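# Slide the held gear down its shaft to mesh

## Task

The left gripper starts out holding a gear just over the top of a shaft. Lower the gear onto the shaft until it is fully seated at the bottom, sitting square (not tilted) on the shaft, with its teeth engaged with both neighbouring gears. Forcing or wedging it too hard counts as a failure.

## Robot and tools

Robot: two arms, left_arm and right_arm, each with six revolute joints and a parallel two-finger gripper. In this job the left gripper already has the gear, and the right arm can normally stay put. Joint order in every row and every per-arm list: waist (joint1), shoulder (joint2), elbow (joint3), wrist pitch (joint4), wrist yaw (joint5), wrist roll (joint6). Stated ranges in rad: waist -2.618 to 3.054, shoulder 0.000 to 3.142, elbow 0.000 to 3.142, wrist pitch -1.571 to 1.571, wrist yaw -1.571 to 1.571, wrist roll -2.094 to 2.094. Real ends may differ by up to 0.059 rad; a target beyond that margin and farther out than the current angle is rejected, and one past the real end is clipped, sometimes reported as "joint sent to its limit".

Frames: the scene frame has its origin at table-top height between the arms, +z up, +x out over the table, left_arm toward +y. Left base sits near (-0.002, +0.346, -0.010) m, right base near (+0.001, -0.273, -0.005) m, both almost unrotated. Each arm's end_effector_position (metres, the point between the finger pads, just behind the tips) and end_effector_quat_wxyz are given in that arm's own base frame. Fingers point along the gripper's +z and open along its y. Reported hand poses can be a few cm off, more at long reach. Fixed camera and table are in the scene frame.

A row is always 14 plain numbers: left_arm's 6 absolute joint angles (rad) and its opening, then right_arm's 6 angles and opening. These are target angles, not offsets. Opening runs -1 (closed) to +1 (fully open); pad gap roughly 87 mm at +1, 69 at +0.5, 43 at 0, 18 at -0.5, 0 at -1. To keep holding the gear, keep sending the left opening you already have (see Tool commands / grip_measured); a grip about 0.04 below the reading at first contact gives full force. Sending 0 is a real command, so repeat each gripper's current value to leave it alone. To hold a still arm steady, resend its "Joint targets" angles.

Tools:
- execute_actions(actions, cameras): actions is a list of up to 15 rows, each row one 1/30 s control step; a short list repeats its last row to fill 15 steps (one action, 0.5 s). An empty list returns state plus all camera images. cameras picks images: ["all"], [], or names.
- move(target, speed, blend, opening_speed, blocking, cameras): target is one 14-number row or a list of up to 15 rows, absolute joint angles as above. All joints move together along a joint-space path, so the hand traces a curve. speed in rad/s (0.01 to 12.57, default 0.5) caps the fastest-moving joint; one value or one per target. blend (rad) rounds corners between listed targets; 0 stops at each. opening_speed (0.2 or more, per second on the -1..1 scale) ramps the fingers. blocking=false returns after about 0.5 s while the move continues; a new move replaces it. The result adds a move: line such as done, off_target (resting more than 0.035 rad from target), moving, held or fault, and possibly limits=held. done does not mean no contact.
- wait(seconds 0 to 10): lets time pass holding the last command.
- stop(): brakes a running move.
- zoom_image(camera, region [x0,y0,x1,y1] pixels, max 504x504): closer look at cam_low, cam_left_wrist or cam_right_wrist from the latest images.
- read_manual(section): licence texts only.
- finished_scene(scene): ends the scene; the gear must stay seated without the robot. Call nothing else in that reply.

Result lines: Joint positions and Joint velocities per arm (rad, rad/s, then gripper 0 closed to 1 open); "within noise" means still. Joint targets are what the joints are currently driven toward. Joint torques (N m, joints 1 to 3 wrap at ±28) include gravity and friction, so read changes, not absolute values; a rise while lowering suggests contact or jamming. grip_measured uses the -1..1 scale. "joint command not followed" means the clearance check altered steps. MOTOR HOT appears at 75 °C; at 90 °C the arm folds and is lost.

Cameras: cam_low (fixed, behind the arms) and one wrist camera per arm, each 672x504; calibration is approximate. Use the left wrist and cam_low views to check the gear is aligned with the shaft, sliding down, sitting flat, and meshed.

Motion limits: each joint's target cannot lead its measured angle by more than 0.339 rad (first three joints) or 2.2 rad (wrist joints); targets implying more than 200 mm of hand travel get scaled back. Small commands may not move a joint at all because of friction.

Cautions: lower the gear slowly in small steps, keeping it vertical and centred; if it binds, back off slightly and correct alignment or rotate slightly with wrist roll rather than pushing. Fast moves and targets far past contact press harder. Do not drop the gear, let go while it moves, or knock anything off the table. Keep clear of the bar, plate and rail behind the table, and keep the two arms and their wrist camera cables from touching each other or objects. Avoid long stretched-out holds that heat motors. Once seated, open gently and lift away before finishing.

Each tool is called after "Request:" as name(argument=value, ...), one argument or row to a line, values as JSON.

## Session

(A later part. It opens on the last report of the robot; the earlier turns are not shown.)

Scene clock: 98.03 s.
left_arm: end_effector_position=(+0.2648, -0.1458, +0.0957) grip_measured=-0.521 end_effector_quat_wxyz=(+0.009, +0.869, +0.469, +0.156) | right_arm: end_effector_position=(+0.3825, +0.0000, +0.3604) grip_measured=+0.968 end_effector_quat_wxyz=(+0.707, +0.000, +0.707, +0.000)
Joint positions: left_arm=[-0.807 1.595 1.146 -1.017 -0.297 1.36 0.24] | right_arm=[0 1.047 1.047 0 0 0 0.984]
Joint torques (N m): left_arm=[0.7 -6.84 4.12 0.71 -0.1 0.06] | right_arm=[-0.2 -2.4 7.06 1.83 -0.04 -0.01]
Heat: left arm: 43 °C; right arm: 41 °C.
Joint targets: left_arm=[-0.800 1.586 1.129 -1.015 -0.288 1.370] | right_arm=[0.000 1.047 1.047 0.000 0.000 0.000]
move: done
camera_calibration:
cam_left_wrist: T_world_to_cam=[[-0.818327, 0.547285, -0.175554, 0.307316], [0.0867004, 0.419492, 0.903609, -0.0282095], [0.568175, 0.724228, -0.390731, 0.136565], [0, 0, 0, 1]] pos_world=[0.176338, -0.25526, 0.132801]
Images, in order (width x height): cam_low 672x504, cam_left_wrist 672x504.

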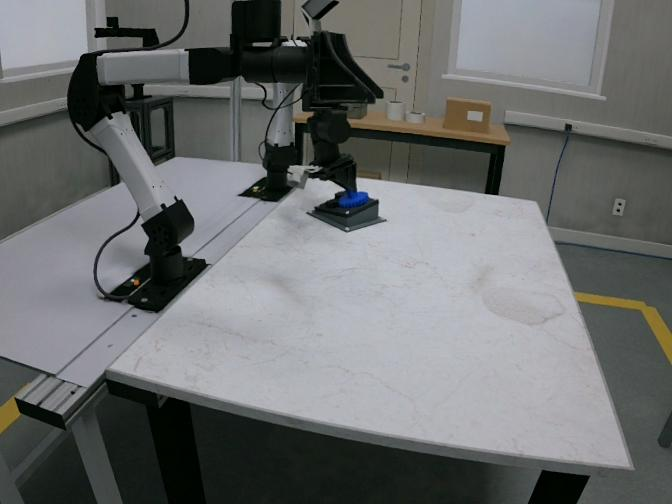

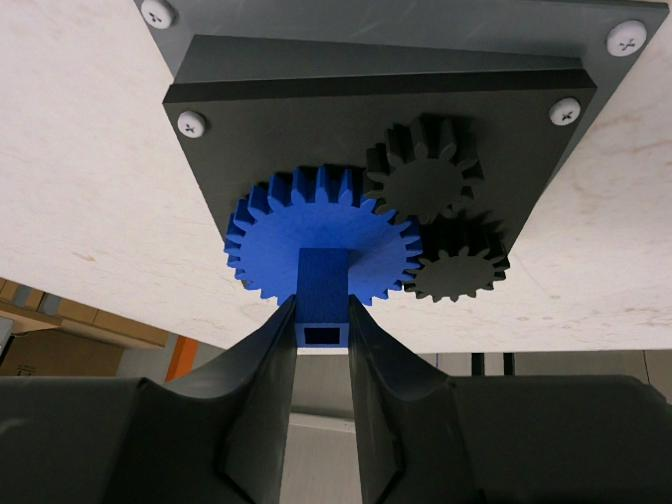

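Request:
move(
  target=[-0.797,1.588,1.119,-1.003,-0.28,1.373,-1,0,1.047,1.047,0,0,0,1],
  speed=0.06,
)

Request:
move(
  target=[-0.794,1.590,1.110,-0.991,-0.272,1.376,-1,0,1.047,1.047,0,0,0,1],
  speed=0.06,
  cameras=["cam_low","cam_left_wrist"],
)

Request:
zoom_image(
  camera="cam_low",
  region=[325, 178, 375, 213],
)

Request:
zoom_image(
  camera="cam_left_wrist",
  region=[220, 80, 500, 320],
)

Scene clock: 98.93 s.
left_arm: end_effector_position=(+0.2649, -0.1457, +0.0953) grip_measured=-0.521 end_effector_quat_wxyz=(+0.010, +0.869, +0.469, +0.157) | right_arm: end_effector_position=(+0.3825, +0.0000, +0.3604) grip_measured=+0.968 end_effector_quat_wxyz=(+0.707, +0.000, +0.707, +0.000)
Joint positions: left_arm=[-0.806 1.594 1.143 -1.014 -0.297 1.362 0.24] | right_arm=[0 1.047 1.047 0 0 0 0.984]
Joint torques (N m): left_arm=[0.95 -6.56 3.58 0.8 -0.02 0.07] | right_arm=[-0.2 -2.4 7.05 1.83 -0.04 0]
Heat: left arm: 43 °C; right arm: 42 °C.
Joint targets: left_arm=[-0.797 1.588 1.119 -1.003 -0.280 1.373] | right_arm=[0.000 1.047 1.047 0.000 0.000 0.000]
move: done

Scene clock: 99.63 s.
left_arm: end_effector_position=(+0.2647, -0.1458, +0.0950) grip_measured=-0.521 end_effector_quat_wxyz=(+0.012, +0.870, +0.468, +0.157) | right_arm: end_effector_position=(+0.3825, +0.0000, +0.3604) grip_measured=+0.968 end_effector_quat_wxyz=(+0.707, +0.000, +0.707, +0.000)
Joint positions: left_arm=[-0.806 1.589 1.137 -1.008 -0.296 1.365 0.24] | right_arm=[0 1.047 1.047 0 0 0 0.984]
Joint torques (N m): left_arm=[1.25 -6 3.34 0.87 0.04 0.07] | right_arm=[-0.2 -2.39 7.06 1.83 -0.04 -0.01]
Heat: left arm: 43 °C; right arm: 42 °C.
Joint targets: left_arm=[-0.794 1.590 1.110 -0.991 -0.272 1.376] | right_arm=[0.000 1.047 1.047 0.000 0.000 0.000]
move: done
camera_calibration:
cam_left_wrist: T_world_to_cam=[[-0.815432, 0.550231, -0.179767, 0.307127], [0.0863775, 0.422743, 0.902124, -0.0268633], [0.572372, 0.720093, -0.392246, 0.134735], [0, 0, 0, 1]] pos_world=[0.175643, -0.254657, 0.132295]
Images, in order (width x height): cam_low 672x504, cam_left_wrist 672x504.

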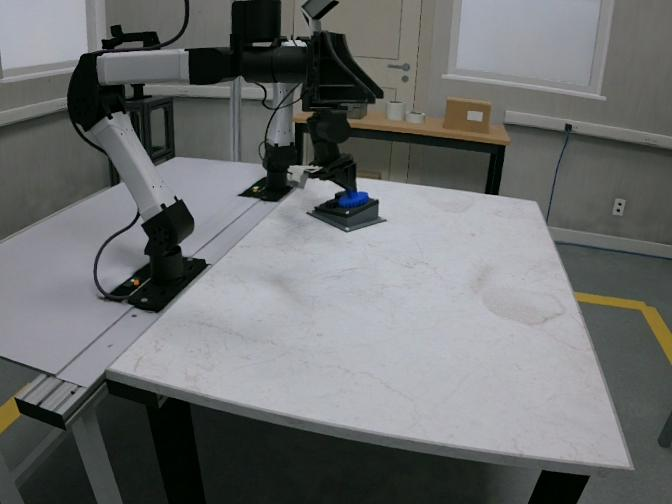

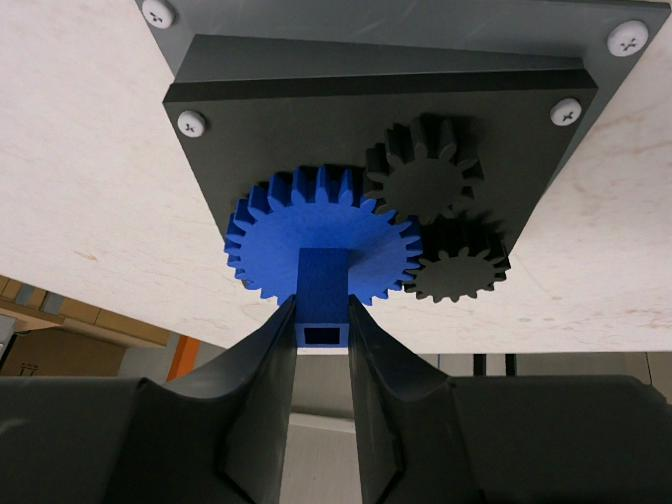

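Scaled by 10.080 from the camera's 672x504 image, which has a finer 960x720 frame.

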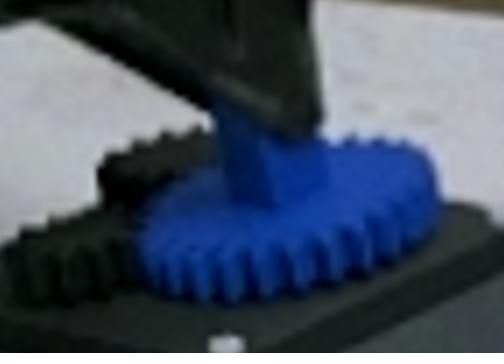

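Scaled by 1.800 from the camera's 672x504 image, which has a finer 960x720 frame.

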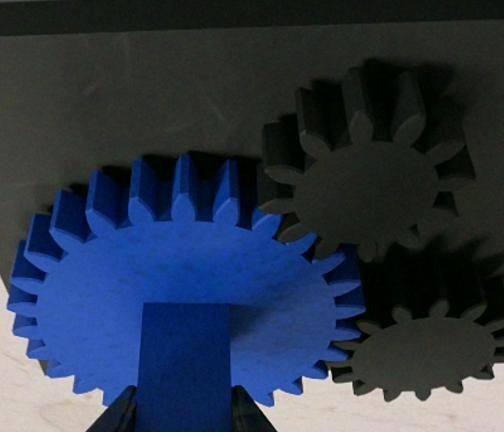

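Request:
move(
  target=[
    [-0.824,1.575,1.185,-1.064,-0.296,1.342,-1,0,1.047,1.047,0,0,0,1],
    [-0.866,1.545,1.305,-1.226,-0.306,1.300,-1,0,1.047,1.047,0,0,0,1],
  ],
  speed=[0.1,0.2],
  blend=[0.02,0],
  cameras=["cam_low","cam_left_wrist"],
)

Request:
zoom_image(
  camera="cam_left_wrist",
  region=[290, 80, 500, 240],
)

Request:
zoom_image(
  camera="cam_left_wrist",
  region=[295, 120, 365, 190],
)

Request:
zoom_image(
  camera="cam_low",
  region=[325, 155, 385, 215],
)

Scene clock: 102.43 s.
left_arm: end_effector_position=(+0.2499, -0.1524, +0.1360) grip_measured=-0.521 end_effector_quat_wxyz=(+0.004, +0.871, +0.467, +0.152) | right_arm: end_effector_position=(+0.3825, +0.0000, +0.3604) grip_measured=+0.968 end_effector_quat_wxyz=(+0.707, +0.000, +0.707, +0.000)
Joint positions: left_arm=[-0.859 1.57 1.285 -1.209 -0.295 1.309 0.24] | right_arm=[0 1.047 1.047 0 0 0 0.984]
Joint torques (N m): left_arm=[-0.68 -7.94 7.15 0.44 -0.28 -0.15] | right_arm=[-0.2 -2.41 7.05 1.83 -0.04 -0.01]
Heat: left arm: 43 °C; right arm: 42 °C.
Joint targets: left_arm=[-0.866 1.545 1.305 -1.226 -0.306 1.300] | right_arm=[0.000 1.047 1.047 0.000 0.000 0.000]
move: done
camera_calibration:
cam_left_wrist: T_world_to_cam=[[-0.8187, 0.55087, -0.162085, 0.304594], [0.0999966, 0.414729, 0.904434, -0.0647186], [0.565447, 0.724252, -0.394624, 0.166793], [0, 0, 0, 1]] pos_world=[0.16153, -0.261751, 0.173724]
Images, in order (width x height): cam_low 672x504, cam_left_wrist 672x504.

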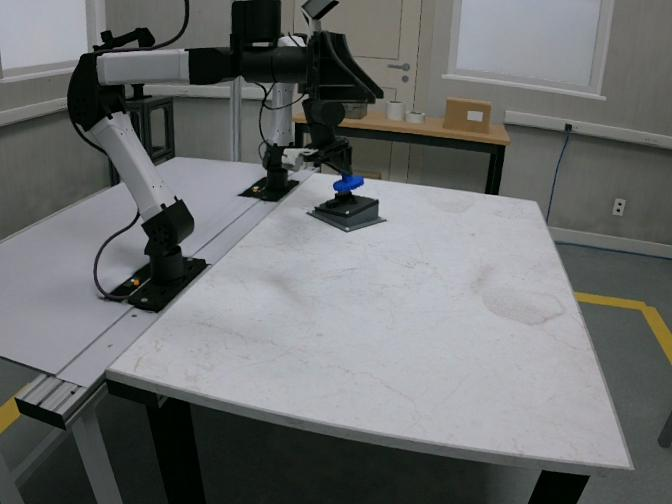

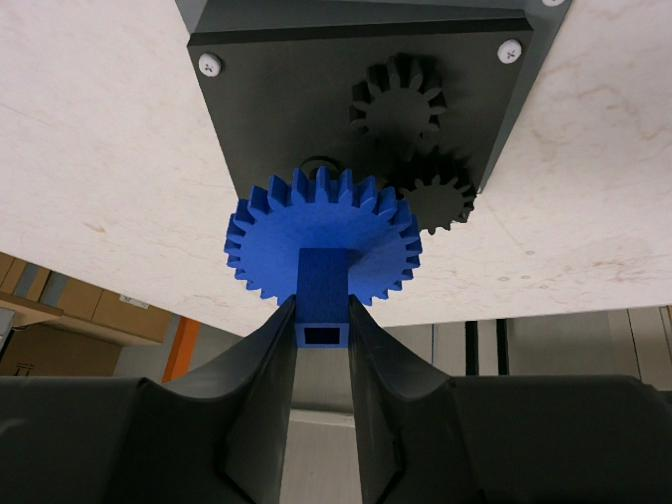

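Scaled by 2.400 from the camera's 672x504 image, which has a finer 960x720 frame.

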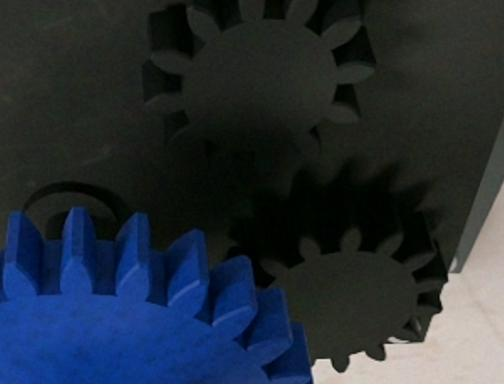

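Scaled by 7.200 from the camera's 672x504 image, which has a finer 960x720 frame.

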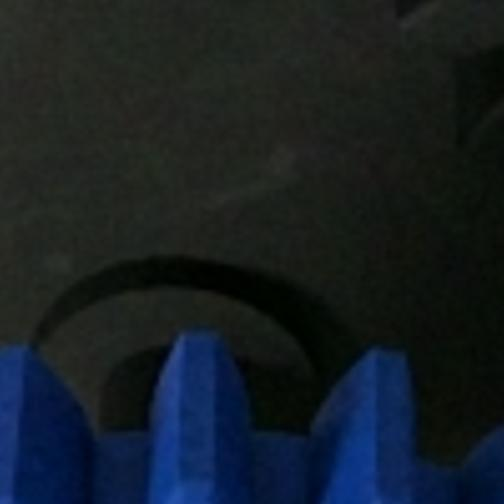

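Scaled by 8.400 from the camera's 672x504 image, which has a finer 960x720 frame.

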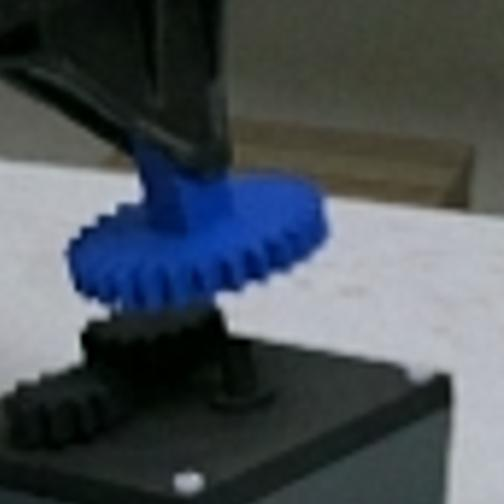

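Request:
move(
  target=[
    [-0.826,1.580,1.204,-1.101,-0.292,1.349,-1,0,1.047,1.047,0,0,0,1],
    [-0.8125,1.589,1.163,-1.048,-0.290,1.362,-1,0,1.047,1.047,0,0,0,1],
  ],
  speed=[0.2,0.1],
)

Request:
move(
  target=[-0.800,1.590,1.126,-1.012,-0.288,1.372,-1,0,1.047,1.047,0,0,0,1],
  speed=0.06,
  cameras=["cam_low","cam_left_wrist"],
)

Scene clock: 105.93 s.
left_arm: end_effector_position=(+0.2618, -0.1484, +0.1072) grip_measured=-0.521 end_effector_quat_wxyz=(+0.015, +0.869, +0.469, +0.156) | right_arm: end_effector_position=(+0.3825, +0.0000, +0.3604) grip_measured=+0.968 end_effector_quat_wxyz=(+0.707, +0.000, +0.707, +0.000)
Joint positions: left_arm=[-0.819 1.576 1.174 -1.056 -0.294 1.35 0.24] | right_arm=[0 1.047 1.047 0 0 0 0.984]
Joint torques (N m): left_arm=[0.62 -4.97 4.64 0.77 -0.14 0.08] | right_arm=[-0.2 -2.4 7.06 1.83 -0.04 -0.01]
Heat: left arm: 43 °C; right arm: 42 °C.
Joint targets: left_arm=[-0.813 1.589 1.163 -1.048 -0.290 1.362] | right_arm=[0.000 1.047 1.047 0.000 0.000 0.000]
move: done

Scene clock: 106.87 s.
left_arm: end_effector_position=(+0.2638, -0.1455, +0.0986) grip_measured=-0.521 end_effector_quat_wxyz=(+0.017, +0.869, +0.469, +0.157) | right_arm: end_effector_position=(+0.3825, +0.0000, +0.3604) grip_measured=+0.968 end_effector_quat_wxyz=(+0.707, +0.000, +0.707, +0.000)
Joint positions: left_arm=[-0.807 1.576 1.139 -1.014 -0.294 1.362 0.24] | right_arm=[0 1.047 1.047 0 0 0 0.984]
Joint torques (N m): left_arm=[0.7 -4.88 4.51 0.73 -0.12 0.06] | right_arm=[-0.2 -2.4 7.06 1.83 -0.04 -0.01]
Heat: left arm: 43 °C; right arm: 42 °C.
Joint targets: left_arm=[-0.800 1.590 1.126 -1.012 -0.288 1.372] | right_arm=[0.000 1.047 1.047 0.000 0.000 0.000]
move: done
camera_calibration:
cam_left_wrist: T_world_to_cam=[[-0.815781, 0.546863, -0.188261, 0.30736], [0.0810524, 0.430394, 0.898995, -0.0273431], [0.572653, 0.718124, -0.395432, 0.136399], [0, 0, 0, 1]] pos_world=[0.174845, -0.254267, 0.136381]
Images, in order (width x height): cam_low 672x504, cam_left_wrist 672x504.

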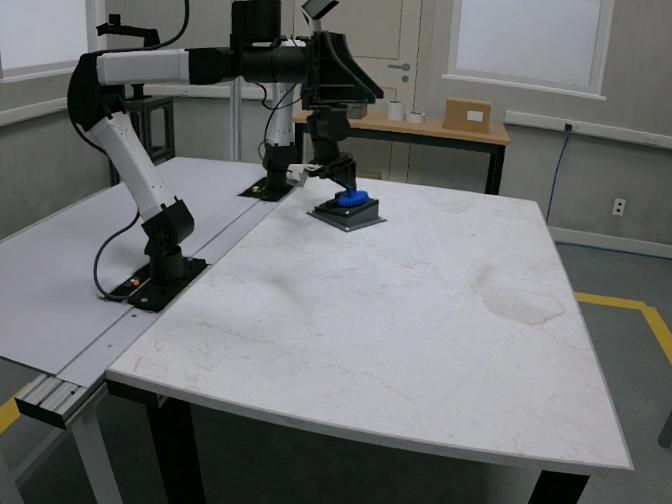

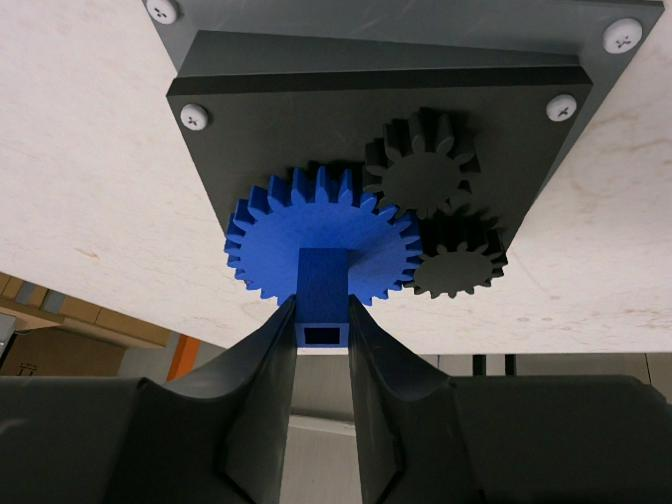

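Request:
move(
  target=[
    [-0.797,1.590,1.115,-1.0,-0.286,1.374,-1,0,1.047,1.047,0,0,0,1],
    [-0.794,1.590,1.109,-0.991,-0.276,1.376,-1,0,1.047,1.047,0,0,0,1],
  ],
  speed=0.1,
  blend=0.01,
)

Scene clock: 108.37 s.
left_arm: end_effector_position=(+0.2646, -0.1454, +0.0954) grip_measured=-0.521 end_effector_quat_wxyz=(+0.019, +0.869, +0.469, +0.156) | right_arm: end_effector_position=(+0.3825, +0.0000, +0.3604) grip_measured=+0.968 end_effector_quat_wxyz=(+0.707, +0.000, +0.707, +0.000)
Joint positions: left_arm=[-0.803 1.576 1.127 -0.997 -0.291 1.366 0.24] | right_arm=[0 1.047 1.047 0 0 0 0.984]
Joint torques (N m): left_arm=[0.9 -4.86 4.12 0.78 -0.04 0.06] | right_arm=[-0.18 -2.4 7.05 1.83 -0.04 0]
Heat: left arm: 43 °C; right arm: 42 °C.
Joint targets: left_arm=[-0.794 1.590 1.109 -0.991 -0.276 1.376] | right_arm=[0.000 1.047 1.047 0.000 0.000 0.000]
move: done; blend cut to 0.005 rad at target 1

Request:
move(
  target=[-0.794,1.590,1.105,-0.989,-0.273,1.376,-1,0,1.047,1.047,0,0,0,1],
  speed=0.1,
)

Request:
move(
  target=[-0.798,1.588,1.112,-0.993,-0.280,1.372,0.3,0,1.047,1.047,0,0,0,1],
  speed=0.1,
  opening_speed=0.5,
  cameras=["cam_left_wrist","cam_low"],
)

Scene clock: 109.20 s.
left_arm: end_effector_position=(+0.2646, -0.1454, +0.0954) grip_measured=-0.521 end_effector_quat_wxyz=(+0.019, +0.869, +0.469, +0.156) | right_arm: end_effector_position=(+0.3825, +0.0000, +0.3604) grip_measured=+0.968 end_effector_quat_wxyz=(+0.707, +0.000, +0.707, +0.000)
Joint positions: left_arm=[-0.803 1.576 1.127 -0.997 -0.291 1.366 0.24] | right_arm=[0 1.047 1.047 0 0 0 0.984]
Joint torques (N m): left_arm=[0.91 -4.85 3.79 0.8 -0.01 0.06] | right_arm=[-0.2 -2.39 7.04 1.83 -0.04 0]
Heat: left arm: 43 °C; right arm: 42 °C.
Joint targets: left_arm=[-0.794 1.590 1.105 -0.989 -0.273 1.376] | right_arm=[0.000 1.047 1.047 0.000 0.000 0.000]
move: done

Scene clock: 112.00 s.
left_arm: end_effector_position=(+0.2645, -0.1456, +0.0952) grip_measured=+0.300 end_effector_quat_wxyz=(+0.019, +0.869, +0.470, +0.155) | right_arm: end_effector_position=(+0.3825, +0.0000, +0.3604) grip_measured=+0.968 end_effector_quat_wxyz=(+0.707, +0.000, +0.707, +0.000)
Joint positions: left_arm=[-0.803 1.576 1.127 -0.996 -0.289 1.366 0.65] | right_arm=[0 1.047 1.047 0 0 0 0.984]
Joint torques (N m): left_arm=[0.5 -5.03 4.36 0.76 -0.1 0.01] | right_arm=[-0.18 -2.4 7.05 1.83 -0.04 -0.01]
Heat: left arm: 43 °C; right arm: 42 °C.
Joint targets: left_arm=[-0.798 1.588 1.112 -0.993 -0.280 1.372] | right_arm=[0.000 1.047 1.047 0.000 0.000 0.000]
move: done
camera_calibration:
cam_left_wrist: T_world_to_cam=[[-0.815585, 0.545965, -0.191682, 0.307448], [0.0812554, 0.436046, 0.896249, -0.0233666], [0.572903, 0.715392, -0.399995, 0.134757], [0, 0, 0, 1]] pos_world=[0.175446, -0.254071, 0.133777]
Images, in order (width x height): cam_low 672x504, cam_left_wrist 672x504.

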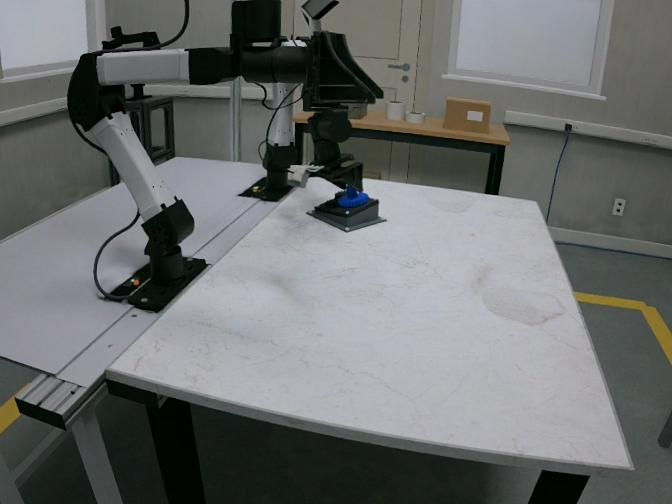

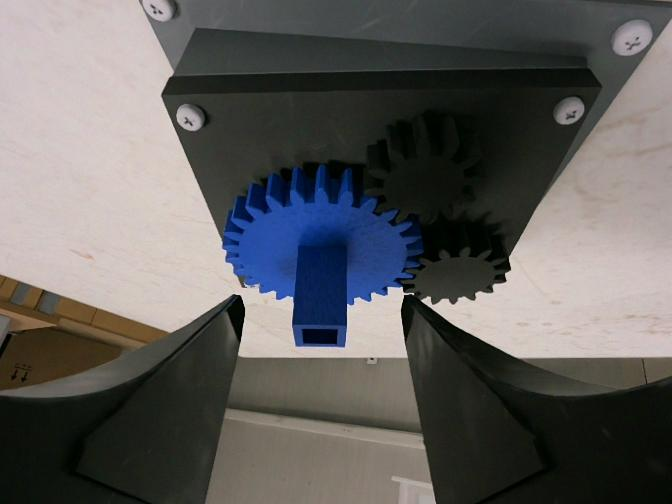

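Request:
move(
  target=[
    [-0.809,1.580,1.142,-1.033,-0.281,1.362,0.3,0,1.047,1.047,0,0,0,1],
    [-0.840,1.557,1.235,-1.155,-0.284,1.332,0.3,0,1.047,1.047,0,0,0,1],
  ],
  speed=0.3,
  blend=0.02,
  cameras=["cam_left_wrist"],
)

Request:
finished_scene(
  scene=1,
)

Scene clock: 113.40 s.
left_arm: end_effector_position=(+0.2538, -0.1471, +0.1169) grip_measured=+0.300 end_effector_quat_wxyz=(-0.001, +0.873, +0.464, +0.149) | right_arm: end_effector_position=(+0.3825, +0.0000, +0.3604) grip_measured=+0.968 end_effector_quat_wxyz=(+0.707, +0.000, +0.707, +0.000)
Joint positions: left_arm=[-0.833 1.576 1.217 -1.138 -0.289 1.342 0.65] | right_arm=[0 1.047 1.047 0 0 0 0.984]
Joint torques (N m): left_arm=[-0.61 -7.5 6.94 0.43 -0.13 -0.16] | right_arm=[-0.2 -2.4 7.04 1.83 -0.03 -0.01]
Heat: left arm: 43 °C; right arm: 42 °C.
Joint targets: left_arm=[-0.840 1.557 1.235 -1.155 -0.284 1.332] | right_arm=[0.000 1.047 1.047 0.000 0.000 0.000]
move: done
camera_calibration:
cam_left_wrist: T_world_to_cam=[[-0.817161, 0.556779, -0.149149, 0.300723], [0.112681, 0.408067, 0.905971, -0.0543826], [0.565289, 0.723518, -0.396195, 0.153269], [0, 0, 0, 1]] pos_world=[0.165226, -0.256137, 0.154846]
Images, in order (width x height): cam_left_wrist 672x504.

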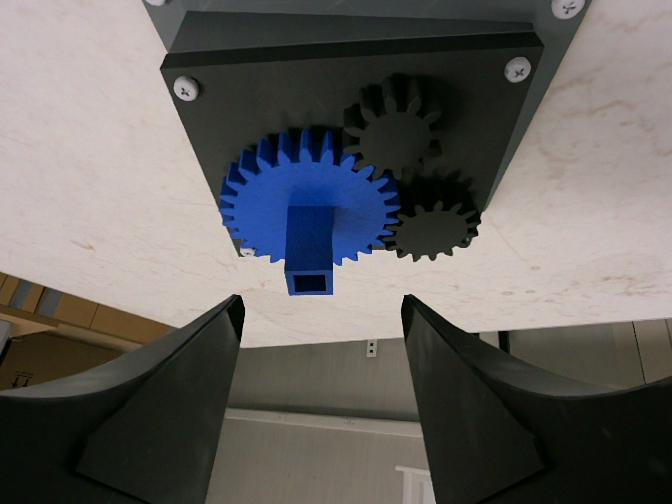

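The scene is finished: the task was done.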